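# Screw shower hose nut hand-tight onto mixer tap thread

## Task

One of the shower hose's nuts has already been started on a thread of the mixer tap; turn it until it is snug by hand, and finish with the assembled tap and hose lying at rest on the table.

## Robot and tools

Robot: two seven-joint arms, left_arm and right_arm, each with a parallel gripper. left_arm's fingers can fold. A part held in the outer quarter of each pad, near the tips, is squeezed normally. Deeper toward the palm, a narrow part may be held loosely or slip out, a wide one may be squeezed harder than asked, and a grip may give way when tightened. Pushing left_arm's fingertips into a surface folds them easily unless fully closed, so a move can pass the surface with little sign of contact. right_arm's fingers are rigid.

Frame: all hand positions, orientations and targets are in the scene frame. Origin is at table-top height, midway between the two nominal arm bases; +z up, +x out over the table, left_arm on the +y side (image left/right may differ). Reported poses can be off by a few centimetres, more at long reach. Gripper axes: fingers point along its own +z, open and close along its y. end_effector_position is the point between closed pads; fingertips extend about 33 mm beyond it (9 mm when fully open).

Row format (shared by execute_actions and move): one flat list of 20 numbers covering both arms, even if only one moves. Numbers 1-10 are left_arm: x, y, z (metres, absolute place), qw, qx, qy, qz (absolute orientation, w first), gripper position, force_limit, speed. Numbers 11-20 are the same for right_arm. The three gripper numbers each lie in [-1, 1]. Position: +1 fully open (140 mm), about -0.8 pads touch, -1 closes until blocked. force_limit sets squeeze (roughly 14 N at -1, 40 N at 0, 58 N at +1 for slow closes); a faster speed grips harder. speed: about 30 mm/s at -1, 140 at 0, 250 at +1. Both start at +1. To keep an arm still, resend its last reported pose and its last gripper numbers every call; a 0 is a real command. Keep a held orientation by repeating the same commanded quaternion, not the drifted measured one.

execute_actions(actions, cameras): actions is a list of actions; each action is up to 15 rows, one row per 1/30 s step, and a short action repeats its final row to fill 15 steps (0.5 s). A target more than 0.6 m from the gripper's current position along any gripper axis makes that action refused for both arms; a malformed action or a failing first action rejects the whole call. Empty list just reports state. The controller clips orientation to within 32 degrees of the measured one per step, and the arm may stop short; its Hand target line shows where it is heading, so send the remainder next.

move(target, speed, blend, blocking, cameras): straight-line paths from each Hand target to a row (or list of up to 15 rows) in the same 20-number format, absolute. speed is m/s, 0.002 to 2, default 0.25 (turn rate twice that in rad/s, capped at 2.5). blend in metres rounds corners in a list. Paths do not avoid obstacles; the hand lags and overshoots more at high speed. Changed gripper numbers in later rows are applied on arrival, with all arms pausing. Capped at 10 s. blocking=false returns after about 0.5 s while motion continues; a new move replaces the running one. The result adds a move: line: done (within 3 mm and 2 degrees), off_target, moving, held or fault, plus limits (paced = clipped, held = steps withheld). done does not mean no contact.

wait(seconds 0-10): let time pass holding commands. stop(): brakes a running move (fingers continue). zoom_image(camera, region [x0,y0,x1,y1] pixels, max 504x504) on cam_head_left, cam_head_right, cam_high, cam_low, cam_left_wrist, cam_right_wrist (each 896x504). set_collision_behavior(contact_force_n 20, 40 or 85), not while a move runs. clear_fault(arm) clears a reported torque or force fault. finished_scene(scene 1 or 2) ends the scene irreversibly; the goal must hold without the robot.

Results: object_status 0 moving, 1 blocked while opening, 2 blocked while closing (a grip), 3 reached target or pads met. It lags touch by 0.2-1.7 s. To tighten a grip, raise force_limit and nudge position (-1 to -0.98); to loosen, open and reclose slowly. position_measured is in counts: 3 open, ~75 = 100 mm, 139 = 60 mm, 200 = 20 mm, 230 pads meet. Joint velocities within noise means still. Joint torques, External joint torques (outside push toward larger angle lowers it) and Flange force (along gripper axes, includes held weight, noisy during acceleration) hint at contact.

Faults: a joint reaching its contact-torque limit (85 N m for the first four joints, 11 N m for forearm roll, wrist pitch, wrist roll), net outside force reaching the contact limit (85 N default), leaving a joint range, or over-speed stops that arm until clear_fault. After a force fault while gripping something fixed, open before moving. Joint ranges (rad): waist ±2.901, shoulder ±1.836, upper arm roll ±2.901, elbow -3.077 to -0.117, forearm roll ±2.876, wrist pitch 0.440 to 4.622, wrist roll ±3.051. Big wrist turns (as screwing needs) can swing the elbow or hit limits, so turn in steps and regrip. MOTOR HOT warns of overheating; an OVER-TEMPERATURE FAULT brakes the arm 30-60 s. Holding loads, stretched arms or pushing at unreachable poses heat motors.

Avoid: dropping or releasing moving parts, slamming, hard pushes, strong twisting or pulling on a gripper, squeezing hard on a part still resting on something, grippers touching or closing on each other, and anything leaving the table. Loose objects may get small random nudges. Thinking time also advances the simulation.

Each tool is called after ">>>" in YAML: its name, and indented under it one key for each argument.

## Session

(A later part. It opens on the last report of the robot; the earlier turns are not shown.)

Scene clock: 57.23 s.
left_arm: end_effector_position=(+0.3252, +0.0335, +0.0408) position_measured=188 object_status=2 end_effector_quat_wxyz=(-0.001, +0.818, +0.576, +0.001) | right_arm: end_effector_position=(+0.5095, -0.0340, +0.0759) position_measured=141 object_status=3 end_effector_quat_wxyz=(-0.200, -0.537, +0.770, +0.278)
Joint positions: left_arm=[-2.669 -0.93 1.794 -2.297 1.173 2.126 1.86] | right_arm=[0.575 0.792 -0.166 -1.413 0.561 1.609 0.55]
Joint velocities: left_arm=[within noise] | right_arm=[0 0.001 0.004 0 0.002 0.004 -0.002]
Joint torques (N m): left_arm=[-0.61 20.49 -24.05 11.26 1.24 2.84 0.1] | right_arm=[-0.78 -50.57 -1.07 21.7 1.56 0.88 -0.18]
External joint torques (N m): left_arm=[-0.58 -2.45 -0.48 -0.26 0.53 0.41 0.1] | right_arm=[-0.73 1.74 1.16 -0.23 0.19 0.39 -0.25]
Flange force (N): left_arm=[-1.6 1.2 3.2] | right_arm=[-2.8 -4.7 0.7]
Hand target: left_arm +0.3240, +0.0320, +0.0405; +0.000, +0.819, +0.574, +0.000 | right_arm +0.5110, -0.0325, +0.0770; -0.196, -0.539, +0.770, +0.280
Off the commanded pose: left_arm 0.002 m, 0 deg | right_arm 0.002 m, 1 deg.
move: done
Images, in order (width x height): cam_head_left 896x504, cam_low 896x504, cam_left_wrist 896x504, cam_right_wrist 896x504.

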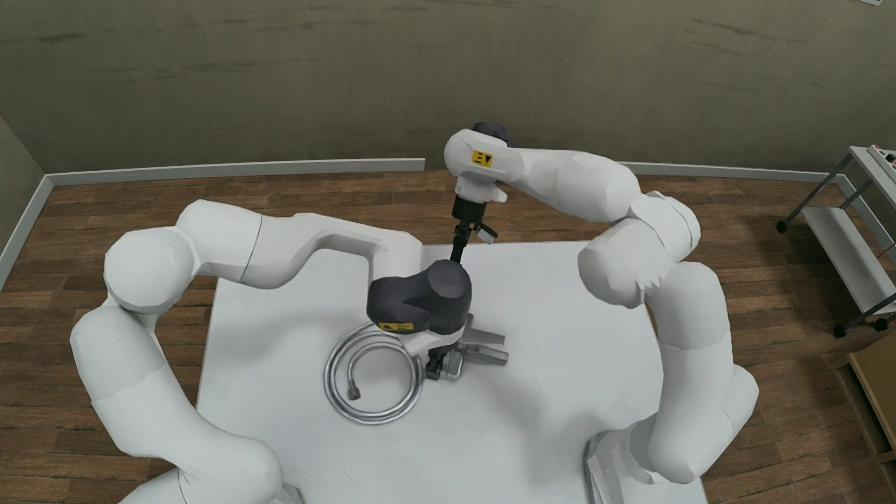

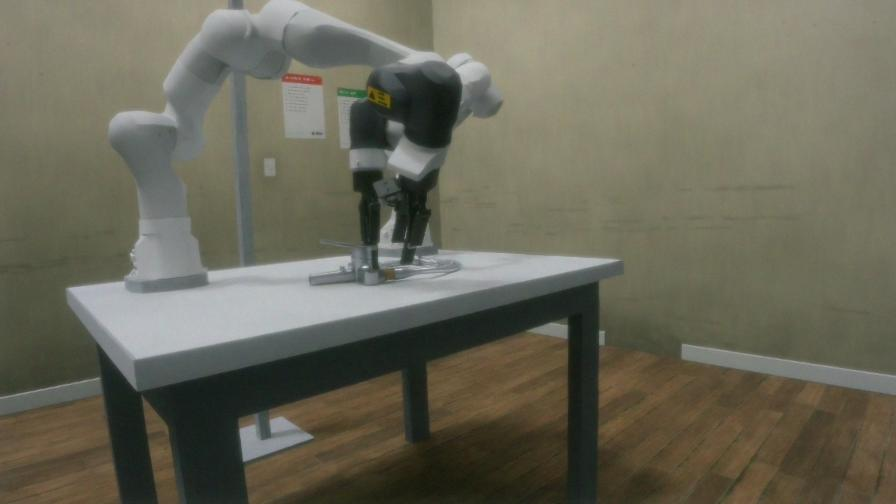

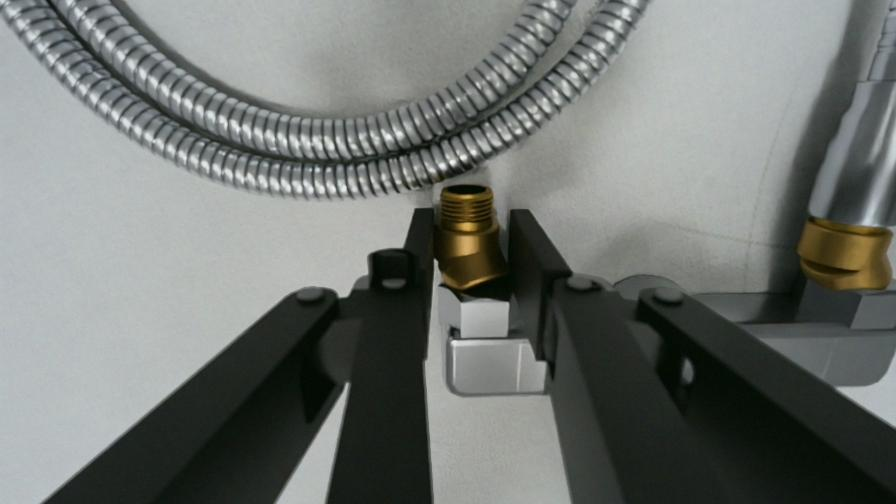

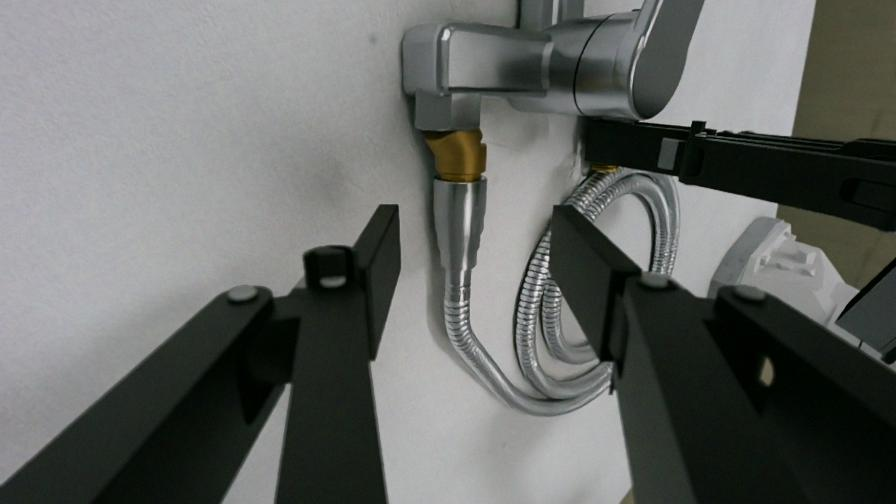

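>>> move:
  target:
    - [0.324,0.032,0.0405,0,0.819,0.574,0,-1,0,-1,0.4955,-0.027,0.052,0.1963,0.5394,-0.7696,-0.2801,-0.3,0,0]
    - [0.324,0.032,0.0405,0,0.819,0.574,0,-1,0,-1,0.4825,-0.022,0.0335,0.1963,0.5394,-0.7696,-0.2801,-0.3,0,-1]
  speed: 0.12
  cameras: ["cam_left_wrist","cam_right_wrist","cam_low"]

>>> zoom_image:
  camera: "cam_low"
  region: [300, 210, 460, 300]

Scene clock: 60.00 s.
left_arm: end_effector_position=(+0.3252, +0.0335, +0.0408) position_measured=188 object_status=2 end_effector_quat_wxyz=(-0.001, +0.818, +0.576, +0.001) | right_arm: end_effector_position=(+0.4821, -0.0226, +0.0335) position_measured=167 object_status=3 end_effector_quat_wxyz=(-0.198, -0.538, +0.770, +0.279)
Joint positions: left_arm=[-2.669 -0.93 1.794 -2.297 1.173 2.126 1.86] | right_arm=[0.602 0.794 -0.141 -1.525 0.579 1.73 0.525]
Joint velocities: within noise
Joint torques (N m): left_arm=[-0.69 20.51 -24.07 11.24 1.22 2.85 0.09] | right_arm=[-0.97 -49.42 -0.52 20.29 1.23 0.81 -0.22]
External joint torques (N m): left_arm=[-0.75 -2.45 -0.57 -0.25 0.51 0.44 0.09] | right_arm=[-0.93 2.02 1.38 -0.72 0.05 0.33 -0.28]
Flange force (N): left_arm=[-2.1 1.3 3.2] | right_arm=[-1.2 -4.0 2.3]
Hand target: left_arm +0.3240, +0.0320, +0.0405; +0.000, +0.819, +0.574, +0.000 | right_arm +0.4825, -0.0220, +0.0335; -0.196, -0.539, +0.770, +0.280
Off the commanded pose: left_arm 0.002 m, 0 deg | right_arm 0.001 m, 0 deg.
move: done
Images, in order (width x height): cam_low 896x504, cam_left_wrist 896x504, cam_right_wrist 896x504.

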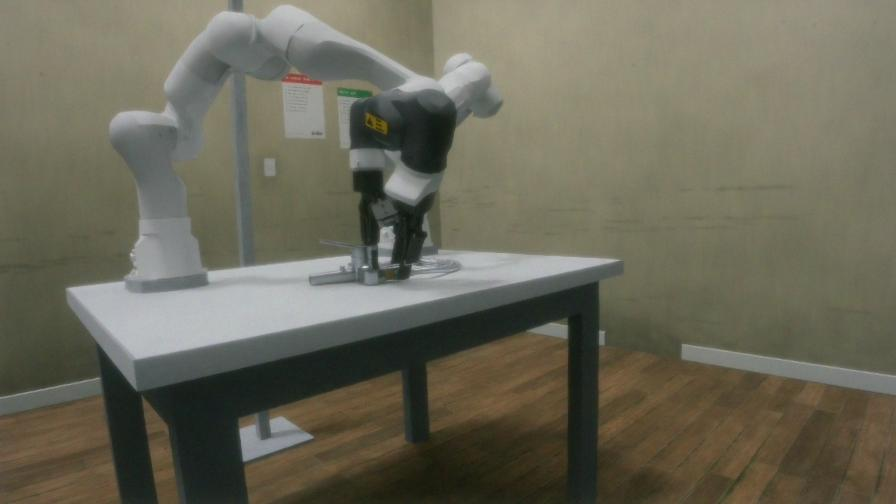

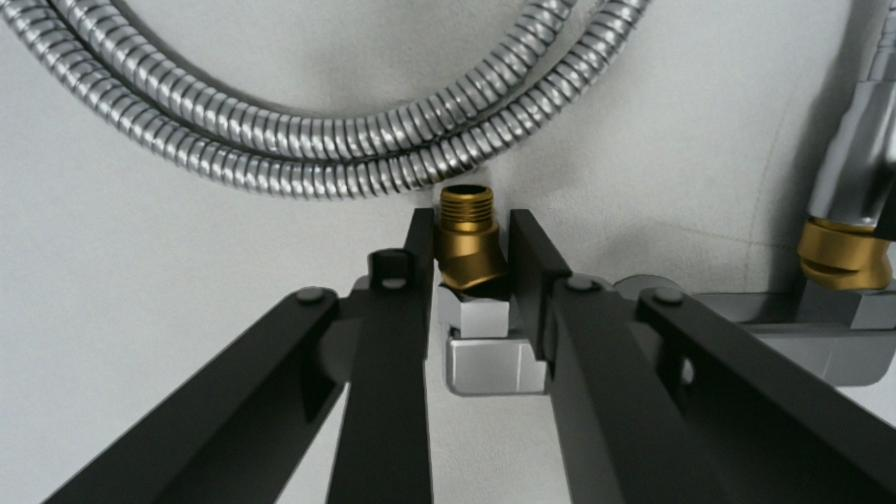

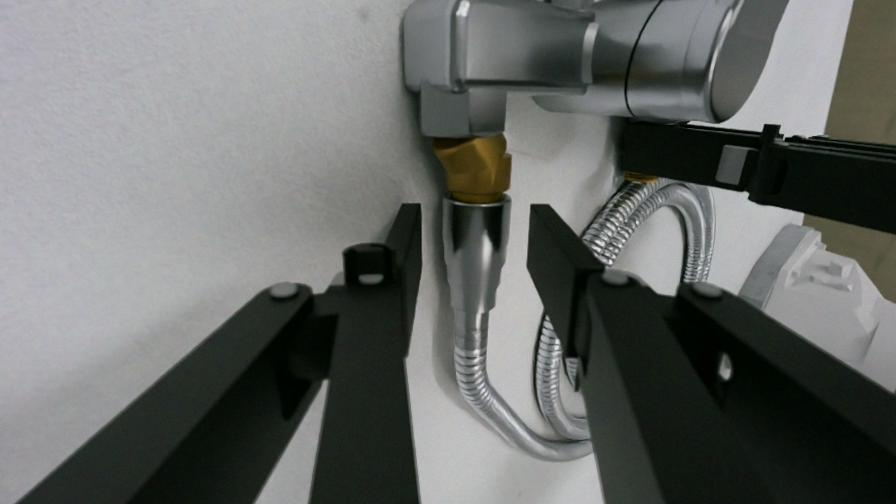

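Scaled by 3.150 from the camera's 896x504 image, which has a finer 1280x720 frame.

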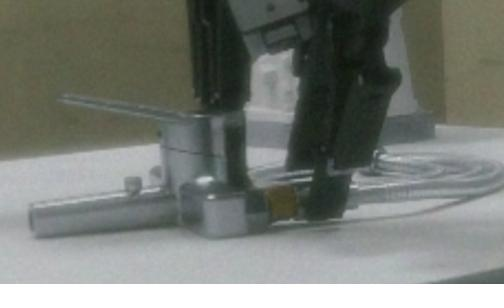

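>>> move:
  target:
    - [0.324,0.032,0.0405,0,0.819,0.574,0,-1,0,-1,0.4825,-0.022,0.0335,0.1963,0.5394,-0.7696,-0.2801,-1,0,-1]
    - [0.324,0.032,0.0405,0,0.819,0.574,0,-1,0,-1,0.4777,-0.0202,0.0367,0.1242,0.5604,-0.7996,-0.1772,-1,0,-1]
    - [0.324,0.032,0.0405,0,0.819,0.574,0,-1,0,-1,0.4742,-0.0189,0.0381,0.0749,0.5691,-0.812,-0.1069,-1,0,-1]
    - [0.324,0.032,0.0405,0,0.819,0.574,0,-1,0,-1,0.4686,-0.0169,0.039,0,0.574,-0.819,0,-1,0,-1]
  speed: 0.5

Scene clock: 65.97 s.
left_arm: end_effector_position=(+0.3239, +0.0330, +0.0408) position_measured=188 object_status=2 end_effector_quat_wxyz=(-0.001, +0.817, +0.576, +0.000) | right_arm: end_effector_position=(+0.4685, -0.0177, +0.0494) position_measured=232 object_status=3 end_effector_quat_wxyz=(-0.081, -0.585, +0.798, +0.119)
Joint positions: left_arm=[-2.669 -0.933 1.792 -2.298 1.173 2.124 1.858] | right_arm=[0.913 0.467 -0.272 -1.972 0.448 2.202 0.622]
Joint velocities: left_arm=[within noise] | right_arm=[-0.004 0.001 0.003 0 0.001 -0.001 -0.001]
Joint torques (N m): left_arm=[0.06 21.03 -24.49 11.24 0.88 2.44 0.16] | right_arm=[-0.87 -38.72 -2.63 20.54 0.67 2.02 -0.19]
External joint torques (N m): left_arm=[0.16 -1.93 -0.8 -0.15 0.17 0.02 0.16] | right_arm=[-0.93 3.79 0.9 -0.15 0.08 0.2 -0.21]
Flange force (N): left_arm=[0.8 0.2 -0.6] | right_arm=[-6.5 -8.5 6.4]
Hand target: left_arm +0.3240, +0.0320, +0.0405; +0.000, +0.819, +0.574, +0.000 | right_arm +0.4673, -0.0185, +0.0468; -0.083, -0.585, +0.798, +0.120
Off the commanded pose: left_arm 0.001 m, 0 deg | right_arm 0.010 m, 17 deg.
move: held (right_arm; a check stopped the path); path passed 3 of 4 targets; limits=held
pose unreachable (right arm): on one or more control steps of this call, first in action 0 (counted from 0), this arm could not follow its commanded pose, so it was not sent that pose on those steps. It may still have moved: this result reports where it is.
cause: moving toward the commanded pose would bring a part of the arm too close to another arm (a part of this arm just beyond joint 5 (forearm roll) and a part of the left arm just beyond its joint 5 (forearm roll), where that arm would come to rest).

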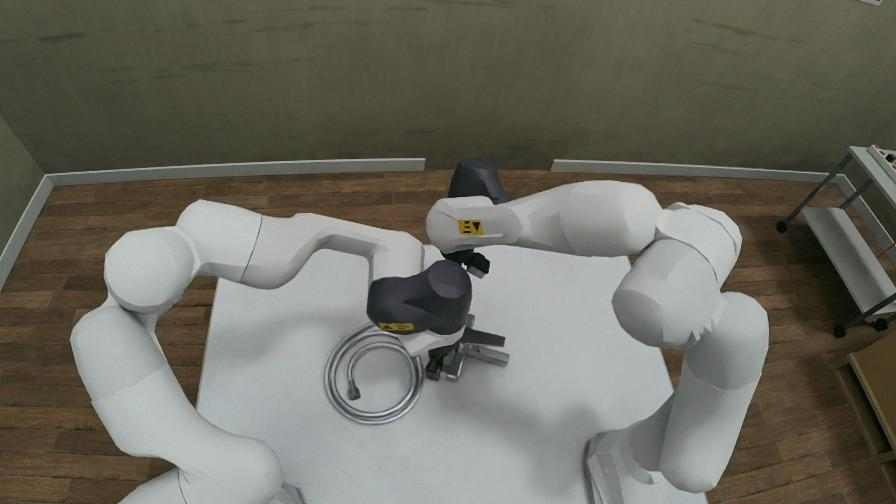

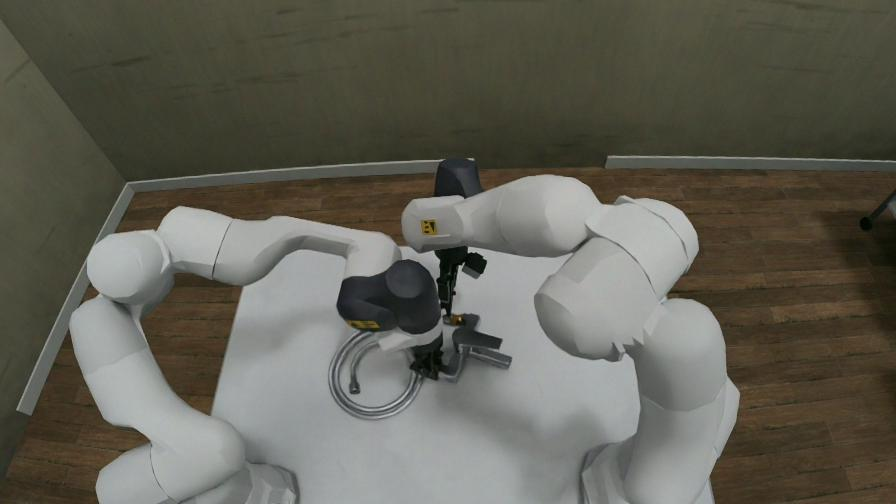

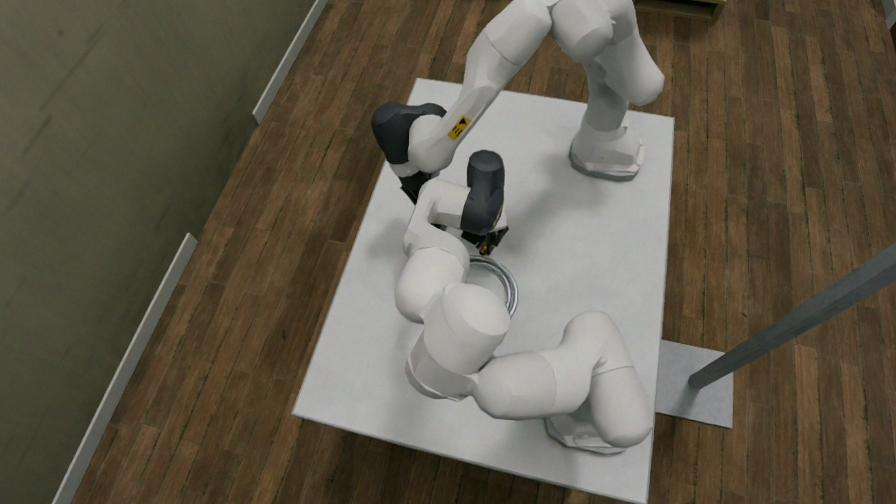

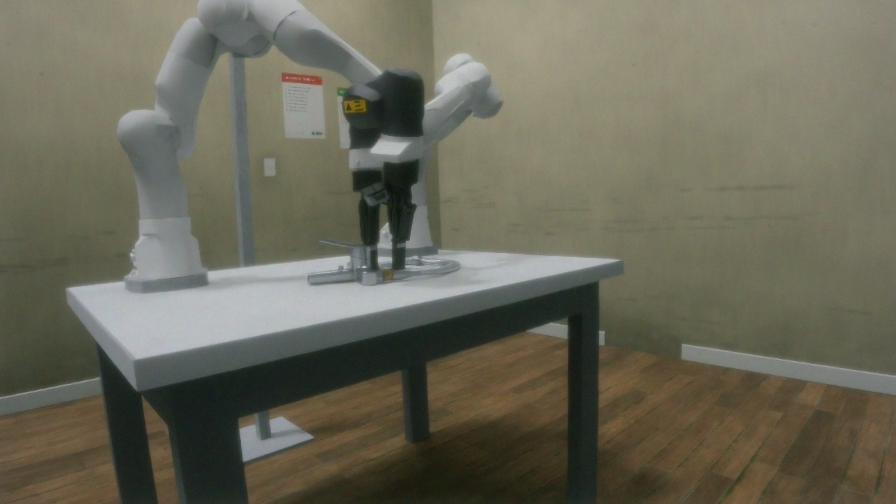

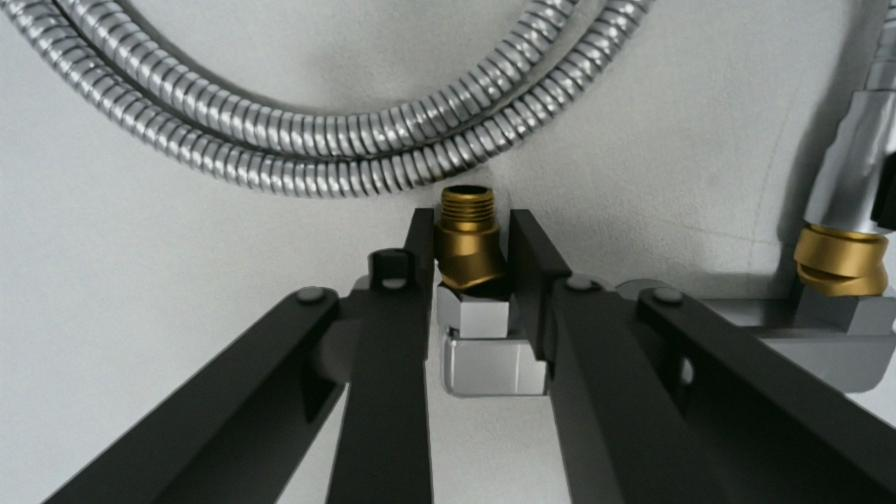

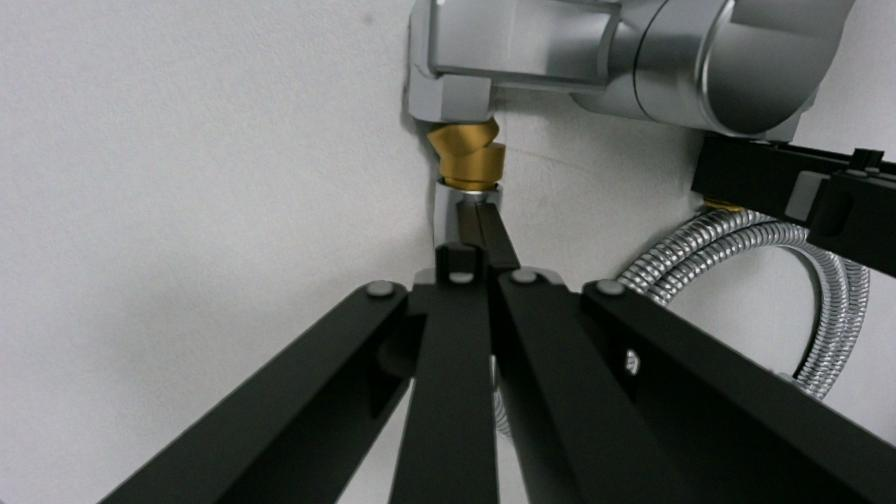

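>>> move:
  target:
    - [0.324,0.032,0.0405,0,0.819,0.574,0,-1,0,-1,0.4793,-0.021,0.059,0.0749,0.5691,-0.812,-0.1069,-0.3,0,-1]
    - [0.324,0.032,0.0405,0,0.819,0.574,0,-1,0,-1,0.4946,-0.0264,0.0469,0.1963,0.5394,-0.7696,-0.2801,-0.3,0,-1]
    - [0.324,0.032,0.0405,0,0.819,0.574,0,-1,0,-1,0.4807,-0.0213,0.0313,0.1963,0.5394,-0.7696,-0.2801,-0.3,0,-1]
  speed: 0.3
  cameras: ["cam_right_wrist","cam_low"]

>>> zoom_image:
  camera: "cam_right_wrist"
  region: [380, 100, 580, 400]

>>> zoom_image:
  camera: "cam_low"
  region: [300, 200, 480, 300]

Scene clock: 68.67 s.
left_arm: end_effector_position=(+0.3238, +0.0330, +0.0407) position_measured=188 object_status=2 end_effector_quat_wxyz=(-0.001, +0.817, +0.576, +0.000) | right_arm: end_effector_position=(+0.4814, -0.0215, +0.0307) position_measured=167 object_status=3 end_effector_quat_wxyz=(-0.197, -0.537, +0.772, +0.278)
Joint positions: left_arm=[-2.669 -0.933 1.793 -2.298 1.174 2.124 1.858] | right_arm=[0.593 0.793 -0.126 -1.533 0.574 1.745 0.53]
Joint velocities: left_arm=[within noise] | right_arm=[-0.003 0.001 0.001 -0.001 -0.001 -0.001 -0.004]
Joint torques (N m): left_arm=[0.1 21.18 -24.59 11.18 0.87 2.4 0.17] | right_arm=[-0.49 -49.38 -0.4 20.53 1.22 0.49 -0.24]
External joint torques (N m): left_arm=[0.13 -1.84 -0.89 -0.31 0.15 -0.03 0.17] | right_arm=[-0.88 1.98 0.86 -0.43 0.04 0.02 -0.31]
Flange force (N): left_arm=[1.1 -0.4 -1.1] | right_arm=[-2.2 -4.9 0.9]
Hand target: left_arm +0.3240, +0.0320, +0.0405; +0.000, +0.819, +0.574, +0.000 | right_arm +0.4807, -0.0213, +0.0313; -0.196, -0.539, +0.770, +0.280
Off the commanded pose: left_arm 0.001 m, 0 deg | right_arm 0.001 m, 0 deg.
move: done
Images, in order (width x height): cam_low 896x504, cam_right_wrist 896x504.

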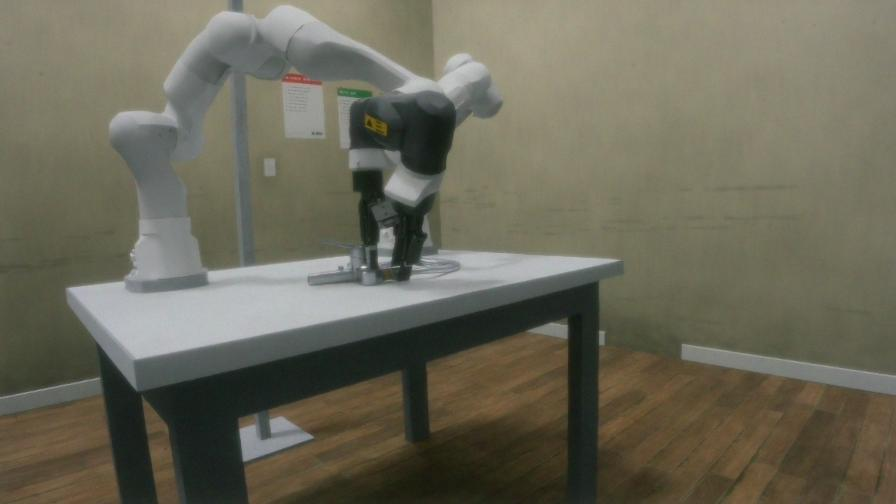

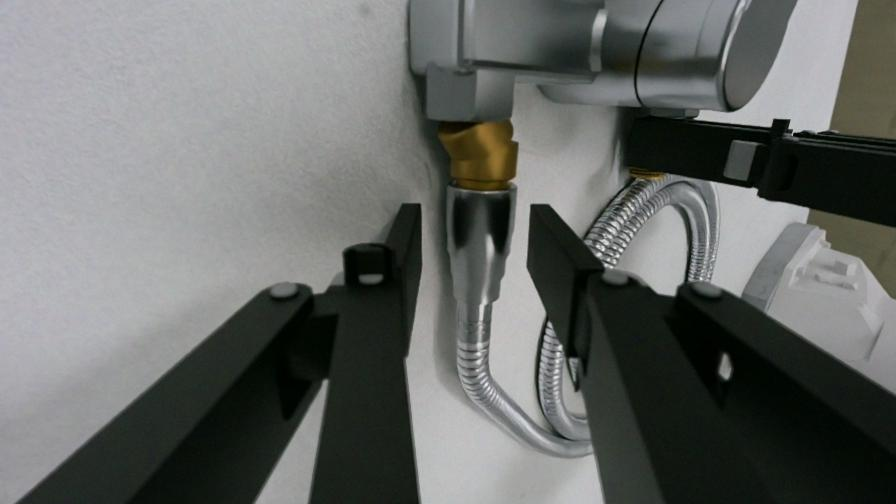

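Scaled by 1.680 from the camera's 896x504 image, which has a finer 1280x720 frame.

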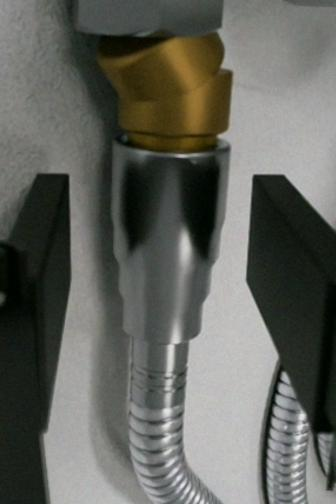

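Scaled by 2.800 from the camera's 896x504 image, which has a finer 1280x720 frame.

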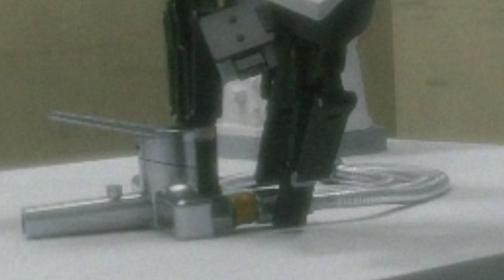

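>>> move:
  target:
    - [0.324,0.032,0.0405,0,0.819,0.574,0,-1,0,-1,0.4772,-0.0253,0.0313,0.1963,0.5394,-0.7696,-0.2801,-0.3,0,-1]
    - [0.324,0.032,0.0405,0,0.819,0.574,0,-1,0,-1,0.4772,-0.0253,0.0313,0.1963,0.5394,-0.7696,-0.2801,-1,0,-1]
  speed: 0.2
  cameras: ["cam_right_wrist"]

>>> zoom_image:
  camera: "cam_right_wrist"
  region: [380, 100, 580, 400]

>>> move:
  target:
    - [0.324,0.032,0.0405,0,0.819,0.574,0,-1,0,-1,0.4733,-0.0239,0.0341,0.1242,0.5604,-0.7996,-0.1772,-1,0,-1]
    - [0.324,0.032,0.0405,0,0.819,0.574,0,-1,0,-1,0.4701,-0.0227,0.0353,0.0749,0.5691,-0.812,-0.1069,-1,0,-1]
  speed: 0.4
  cameras: ["cam_right_wrist"]

>>> zoom_image:
  camera: "cam_right_wrist"
  region: [380, 100, 580, 400]

Scene clock: 71.23 s.
left_arm: end_effector_position=(+0.3238, +0.0329, +0.0407) position_measured=188 object_status=2 end_effector_quat_wxyz=(-0.001, +0.817, +0.576, +0.000) | right_arm: end_effector_position=(+0.4766, -0.0250, +0.0309) position_measured=194 object_status=0 end_effector_quat_wxyz=(-0.198, -0.538, +0.771, +0.280)
Joint positions: left_arm=[-2.669 -0.933 1.793 -2.298 1.174 2.124 1.858] | right_arm=[0.592 0.779 -0.126 -1.558 0.574 1.751 0.521]
Joint velocities: within noise
Joint torques (N m): left_arm=[0.08 21.18 -24.6 11.25 0.87 2.45 0.18] | right_arm=[-0.62 -49.39 -0.84 20.12 1.13 0.66 -0.24]
External joint torques (N m): left_arm=[0 -1.74 -1.06 -0.2 0.16 0.04 0.18] | right_arm=[-0.75 1.55 0.6 -0.7 -0.02 0.19 -0.3]
Flange force (N): left_arm=[0.7 -0.2 -1.2] | right_arm=[0.0 -2.7 1.8]
Hand target: left_arm +0.3240, +0.0320, +0.0405; +0.000, +0.819, +0.574, +0.000 | right_arm +0.4772, -0.0253, +0.0313; -0.196, -0.539, +0.770, +0.280
Off the commanded pose: left_arm 0.001 m, 0 deg | right_arm 0.001 m, 0 deg.
move: done
Images, in order (width x height): cam_right_wrist 896x504.

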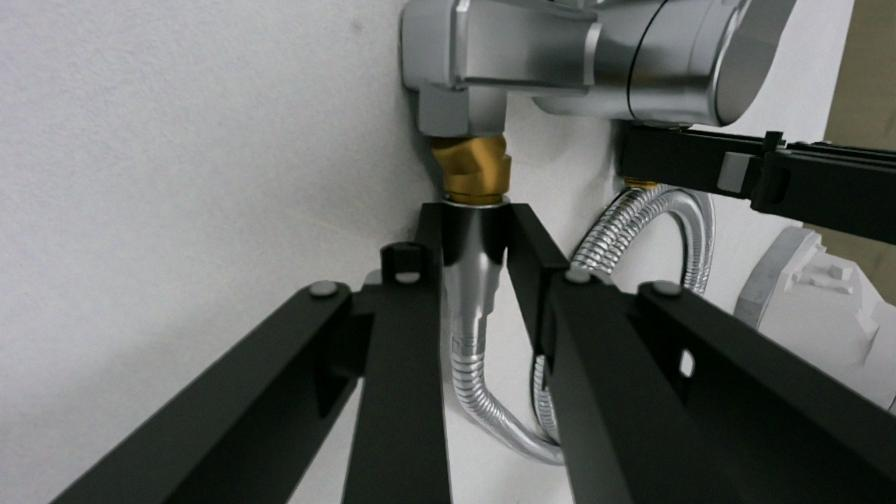

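Scaled by 1.680 from the camera's 896x504 image, which has a finer 1280x720 frame.

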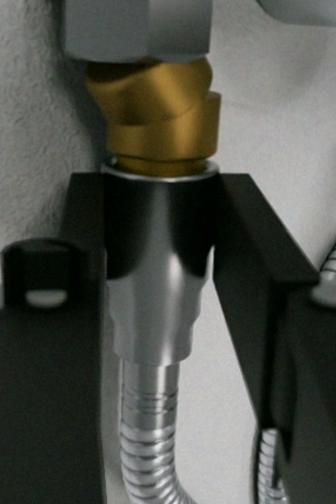

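Scene clock: 73.10 s.
left_arm: end_effector_position=(+0.3214, +0.0320, +0.0409) position_measured=188 object_status=2 end_effector_quat_wxyz=(-0.002, +0.818, +0.576, -0.001) | right_arm: end_effector_position=(+0.4725, -0.0220, +0.0446) position_measured=232 object_status=3 end_effector_quat_wxyz=(-0.072, -0.571, +0.810, +0.111)
Joint positions: left_arm=[-2.67 -0.935 1.791 -2.3 1.173 2.124 1.855] | right_arm=[0.917 0.462 -0.276 -1.997 0.447 2.245 0.653]
Joint velocities: left_arm=[within noise] | right_arm=[0.001 0.001 -0.001 -0.001 0 0.001 0.005]
Joint torques (N m): left_arm=[0.2 21.43 -22.85 12.61 2.17 2.72 0.24] | right_arm=[1.5 -33.21 -1.7 18.14 1.04 3.9 -0.01]
External joint torques (N m): left_arm=[0.25 -1.5 0.84 1.19 1.45 0.29 0.24] | right_arm=[1.41 8.88 1.81 -2.34 0.49 2.01 -0.03]
Flange force (N): left_arm=[-1.6 4.9 6.5] | right_arm=[-8.6 -7.8 20.1]
Hand target: left_arm +0.3240, +0.0320, +0.0405; +0.000, +0.819, +0.574, +0.000 | right_arm +0.4700, -0.0229, +0.0355; -0.075, -0.569, +0.812, +0.107
Off the commanded pose: left_arm 0.003 m, 0 deg | right_arm 0.010 m, 1 deg.
move: off_target (right_arm)
Images, in order (width x height): cam_right_wrist 896x504.

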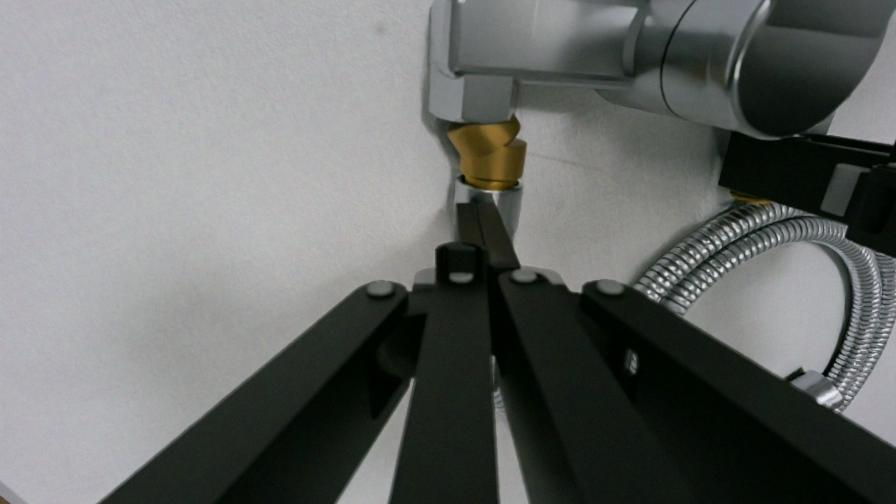

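Scaled by 1.680 from the camera's 896x504 image, which has a finer 1280x720 frame.

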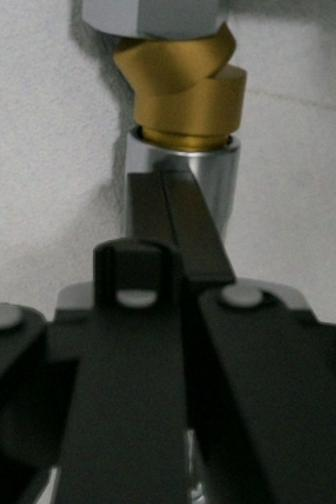

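>>> move:
  target:
    - [0.324,0.032,0.0405,0,0.819,0.574,0,-1,0,-1,0.476,-0.025,0.056,0.0749,0.5691,-0.812,-0.1069,-0.3,0,-1]
    - [0.324,0.032,0.0405,0,0.819,0.574,0,-1,0,-1,0.4912,-0.0304,0.0469,0.1963,0.5394,-0.7696,-0.2801,-0.3,0,-1]
    - [0.324,0.032,0.0405,0,0.819,0.574,0,-1,0,-1,0.4772,-0.0253,0.0303,0.1963,0.5394,-0.7696,-0.2801,-0.3,0,-1]
  speed: 0.3
  cameras: ["cam_right_wrist"]

>>> move:
  target: [0.324,0.032,0.0405,0,0.819,0.574,0,-1,0,-1,0.4772,-0.0253,0.0303,0.1963,0.5394,-0.7696,-0.2801,-1,0,-1]
  cameras: []

>>> wait:
  seconds: 1
  cameras: []

>>> move:
  target:
    - [0.324,0.032,0.0405,0,0.819,0.574,0,-1,0,-1,0.4733,-0.0239,0.0331,0.1242,0.5604,-0.7996,-0.1772,-1,0,-1]
  speed: 0.3
  cameras: ["cam_right_wrist"]

>>> zoom_image:
  camera: "cam_right_wrist"
  region: [380, 100, 580, 400]

Scene clock: 76.20 s.
left_arm: end_effector_position=(+0.3216, +0.0325, +0.0404) position_measured=188 object_status=2 end_effector_quat_wxyz=(-0.002, +0.818, +0.576, -0.001) | right_arm: end_effector_position=(+0.4778, -0.0255, +0.0296) position_measured=167 object_status=3 end_effector_quat_wxyz=(-0.197, -0.537, +0.772, +0.278)
Joint positions: left_arm=[-2.67 -0.935 1.792 -2.3 1.173 2.124 1.856] | right_arm=[0.584 0.78 -0.117 -1.559 0.567 1.758 0.526]
Joint velocities: left_arm=[within noise] | right_arm=[-0.002 0 0 0 0.001 0 -0.006]
Joint torques (N m): left_arm=[0.83 21.68 -23.66 12.5 1.48 2.45 0.24] | right_arm=[-0.78 -49.1 -0.37 20.43 1.2 0.5 -0.26]
External joint torques (N m): left_arm=[0.94 -1.23 0.06 1.13 0.77 0.01 0.25] | right_arm=[-1.01 1.69 0.81 -0.28 0.06 0.03 -0.33]
Flange force (N): left_arm=[1.0 3.1 1.3] | right_arm=[-1.9 -4.7 0.6]
Hand target: left_arm +0.3240, +0.0320, +0.0405; +0.000, +0.819, +0.574, +0.000 | right_arm +0.4772, -0.0253, +0.0303; -0.196, -0.539, +0.770, +0.280
Off the commanded pose: left_arm 0.002 m, 0 deg | right_arm 0.001 m, 0 deg.
move: done
Images, in order (width x height): cam_right_wrist 896x504.

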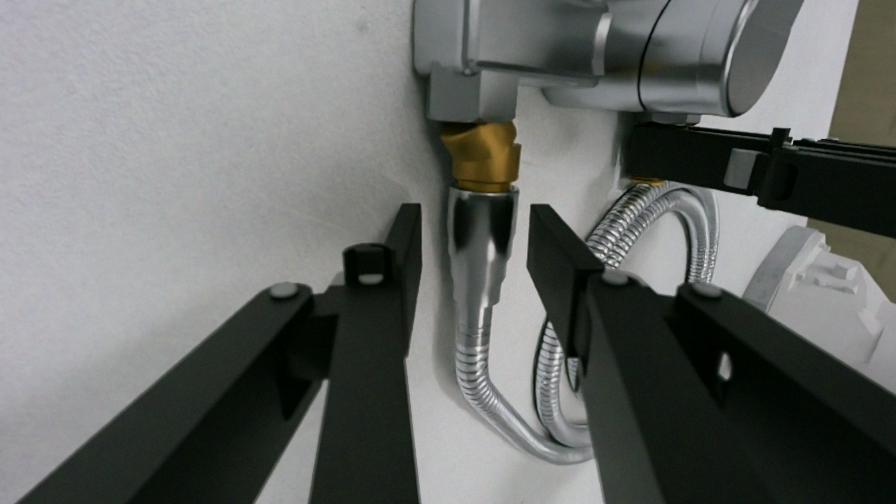

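Scene clock: 77.30 s.
left_arm: end_effector_position=(+0.3217, +0.0325, +0.0404) position_measured=188 object_status=2 end_effector_quat_wxyz=(-0.002, +0.818, +0.576, -0.001) | right_arm: end_effector_position=(+0.4760, -0.0243, +0.0311) position_measured=195 object_status=0 end_effector_quat_wxyz=(-0.198, -0.538, +0.770, +0.280)
Joint positions: left_arm=[-2.67 -0.935 1.792 -2.299 1.173 2.124 1.856] | right_arm=[0.583 0.778 -0.113 -1.559 0.567 1.753 0.525]
Joint velocities: within noise
Joint torques (N m): left_arm=[0.83 21.69 -23.61 12.67 1.67 2.47 0.24] | right_arm=[-0.94 -48.29 -1 20.28 0.89 1.13 -0.25]
External joint torques (N m): left_arm=[0.99 -1.17 0.06 1.41 0.97 0.04 0.24] | right_arm=[-0.98 2.63 0.24 -0.51 -0.26 0.67 -0.31]
Flange force (N): left_arm=[0.8 3.7 1.7] | right_arm=[-2.1 -6.2 2.2]
Hand target: left_arm +0.3240, +0.0320, +0.0405; +0.000, +0.819, +0.574, +0.000 | right_arm +0.4772, -0.0253, +0.0303; -0.196, -0.539, +0.770, +0.280
Off the commanded pose: left_arm 0.002 m, 0 deg | right_arm 0.002 m, 0 deg.
move: done
No camera images: "cameras" was empty.

Scene clock: 78.30 s.
left_arm: end_effector_position=(+0.3217, +0.0325, +0.0404) position_measured=188 object_status=2 end_effector_quat_wxyz=(-0.002, +0.818, +0.576, -0.001) | right_arm: end_effector_position=(+0.4760, -0.0243, +0.0311) position_measured=195 object_status=2 end_effector_quat_wxyz=(-0.198, -0.538, +0.770, +0.280)
Joint positions: left_arm=[-2.67 -0.935 1.792 -2.299 1.173 2.124 1.856] | right_arm=[0.583 0.778 -0.113 -1.559 0.567 1.753 0.525]
Joint velocities: within noise
Joint torques (N m): left_arm=[0.86 21.66 -23.62 12.69 1.69 2.46 0.25] | right_arm=[-0.9 -48.27 -1.02 20.32 0.9 1.13 -0.23]
External joint torques (N m): left_arm=[0.85 -1.26 -0.01 1.29 0.97 0.04 0.25] | right_arm=[-0.96 2.92 0.21 -0.63 -0.26 0.65 -0.29]
Flange force (N): left_arm=[0.6 3.6 1.8] | right_arm=[-2.2 -6.6 2.4]
Hand target: left_arm +0.3240, +0.0320, +0.0405; +0.000, +0.819, +0.574, +0.000 | right_arm +0.4772, -0.0253, +0.0303; -0.196, -0.539, +0.770, +0.280
Tool commands: left_gripper/position=-1.0 left_gripper/force_limit=+0.0 left_gripper/speed=-1.0 right_gripper/position=-1.0 right_gripper/force_limit=+0.0 right_gripper/speed=-1.0
Off the commanded pose: left_arm 0.002 m, 0 deg | right_arm 0.002 m, 0 deg.
wait: 1.00 s; at rest by 0.17 s
No camera images: "cameras" was empty.

Scene clock: 79.73 s.
left_arm: end_effector_position=(+0.3209, +0.0319, +0.0409) position_measured=188 object_status=2 end_effector_quat_wxyz=(-0.002, +0.818, +0.575, -0.001) | right_arm: end_effector_position=(+0.4758, -0.0225, +0.0412) position_measured=232 object_status=0 end_effector_quat_wxyz=(-0.121, -0.563, +0.797, +0.180)
Joint positions: left_arm=[-2.67 -0.936 1.79 -2.3 1.173 2.123 1.857] | right_arm=[0.764 0.566 -0.199 -1.838 0.509 2.051 0.571]
Joint velocities: within noise
Joint torques (N m): left_arm=[0.57 21.58 -22.75 13.14 2.25 2.8 0.18] | right_arm=[1.06 -38.57 -1.16 17.94 0.72 2.87 0.09]
External joint torques (N m): left_arm=[0.57 -1.3 0.93 1.73 1.54 0.37 0.18] | right_arm=[0.99 7.29 1.63 -2.89 -0.02 1.5 0.05]
Flange force (N): left_arm=[-1.5 5.8 6.6] | right_arm=[-4.0 -6.4 14.2]
Hand target: left_arm +0.3240, +0.0320, +0.0405; +0.000, +0.819, +0.574, +0.000 | right_arm +0.4732, -0.0240, +0.0332; -0.124, -0.560, +0.799, +0.177
Off the commanded pose: left_arm 0.003 m, 0 deg | right_arm 0.009 m, 1 deg.
move: off_target (right_arm)
Images, in order (width x height): cam_right_wrist 896x504.

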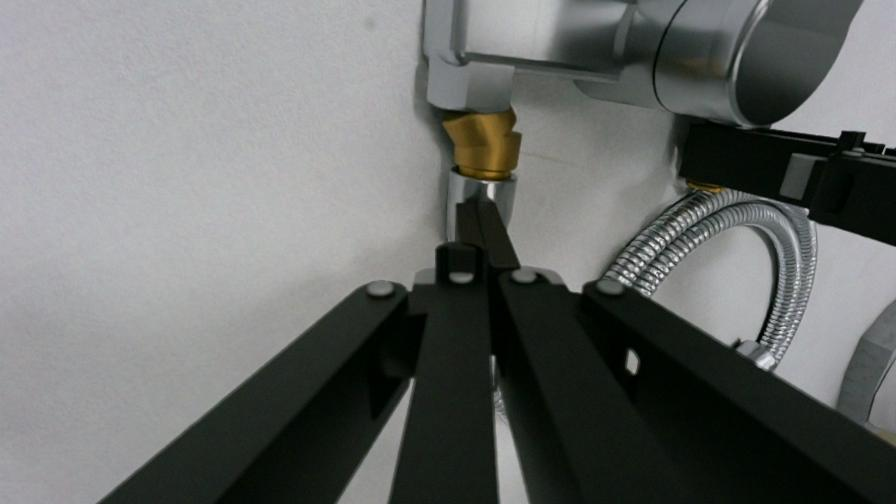

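Scaled by 1.680 from the camera's 896x504 image, which has a finer 1280x720 frame.

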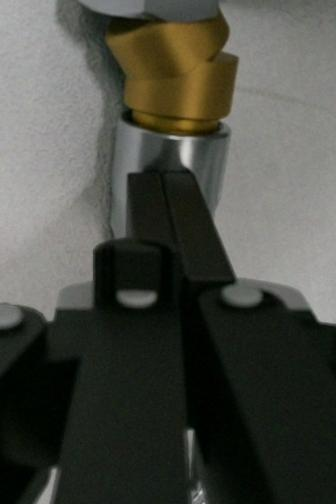

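>>> move:
  target:
    - [0.324,0.032,0.0405,0,0.819,0.574,0,-1,0,-1,0.4834,-0.0257,0.0562,0.1242,0.5604,-0.7996,-0.1772,-0.3,0,-1]
    - [0.324,0.032,0.0405,0,0.819,0.574,0,-1,0,-1,0.4900,-0.0299,0.0469,0.1963,0.5394,-0.7696,-0.2801,-0.3,0,-1]
    - [0.324,0.032,0.0405,0,0.819,0.574,0,-1,0,-1,0.4722,-0.0235,0.0255,0.1963,0.5394,-0.7696,-0.2801,-0.3,0,-1]
  speed: [0.3,0.3,0.08]
  cameras: ["cam_right_wrist","cam_low"]

>>> zoom_image:
  camera: "cam_low"
  region: [320, 220, 460, 300]

Scene clock: 83.60 s.
left_arm: end_effector_position=(+0.3211, +0.0323, +0.0404) position_measured=188 object_status=2 end_effector_quat_wxyz=(-0.002, +0.818, +0.575, -0.001) | right_arm: end_effector_position=(+0.4699, -0.0243, +0.0270) position_measured=167 object_status=0 end_effector_quat_wxyz=(-0.201, -0.538, +0.770, +0.279)
Joint positions: left_arm=[-2.67 -0.936 1.791 -2.3 1.173 2.123 1.857] | right_arm=[0.585 0.776 -0.107 -1.576 0.564 1.764 0.526]
Joint velocities: within noise
Joint torques (N m): left_arm=[0.98 21.95 -24.26 12.51 1.21 2.42 0.21] | right_arm=[-1.01 -47.87 -0.24 20.14 1.33 1.73 -0.37]
External joint torques (N m): left_arm=[0.97 -0.94 -0.61 1.1 0.5 -0.01 0.21] | right_arm=[-0.71 2.87 1.14 -0.51 0.21 1.26 -0.43]
Flange force (N): left_arm=[1.6 2.1 -1.4] | right_arm=[-2.4 -6.0 4.4]
Hand target: left_arm +0.3240, +0.0320, +0.0405; +0.000, +0.819, +0.574, +0.000 | right_arm +0.4722, -0.0235, +0.0255; -0.196, -0.539, +0.770, +0.280
Off the commanded pose: left_arm 0.003 m, 0 deg | right_arm 0.003 m, 1 deg.
move: done
Images, in order (width x height): cam_low 896x504, cam_right_wrist 896x504.

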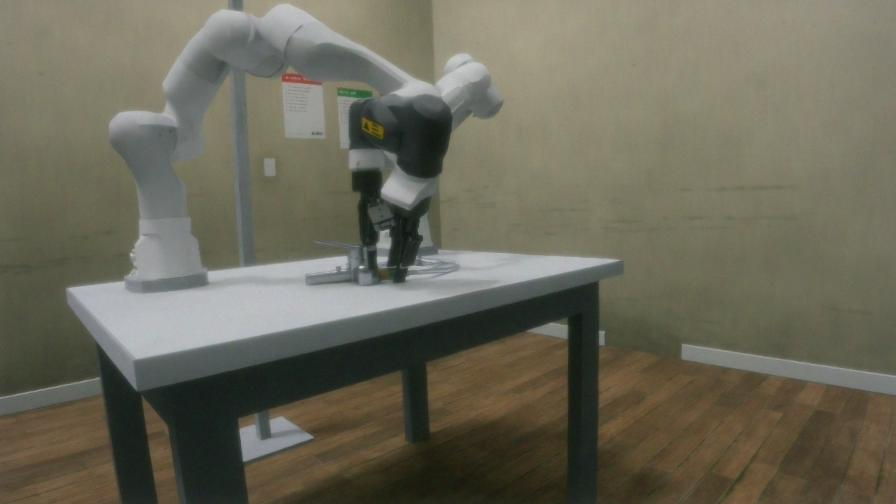

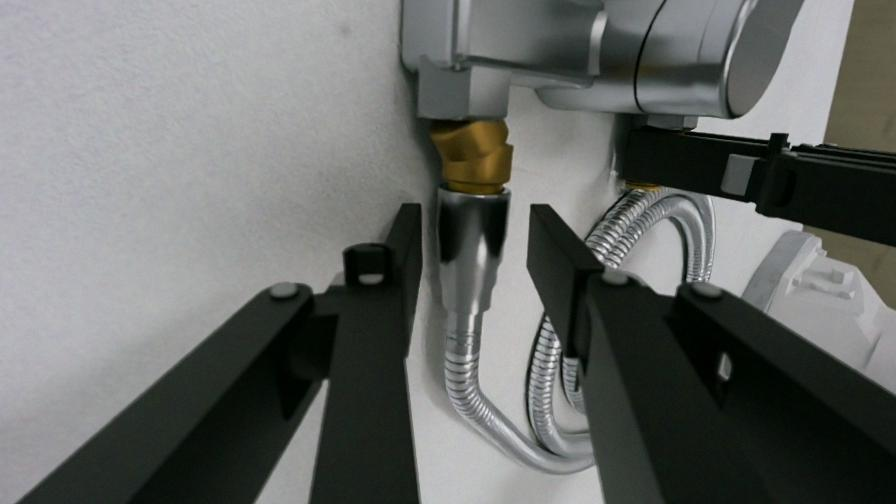

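Scaled by 3.600 from the camera's 896x504 image, which has a finer 1280x720 frame.

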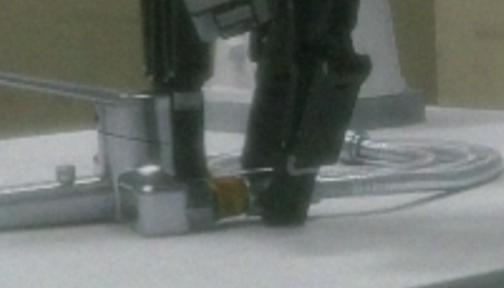

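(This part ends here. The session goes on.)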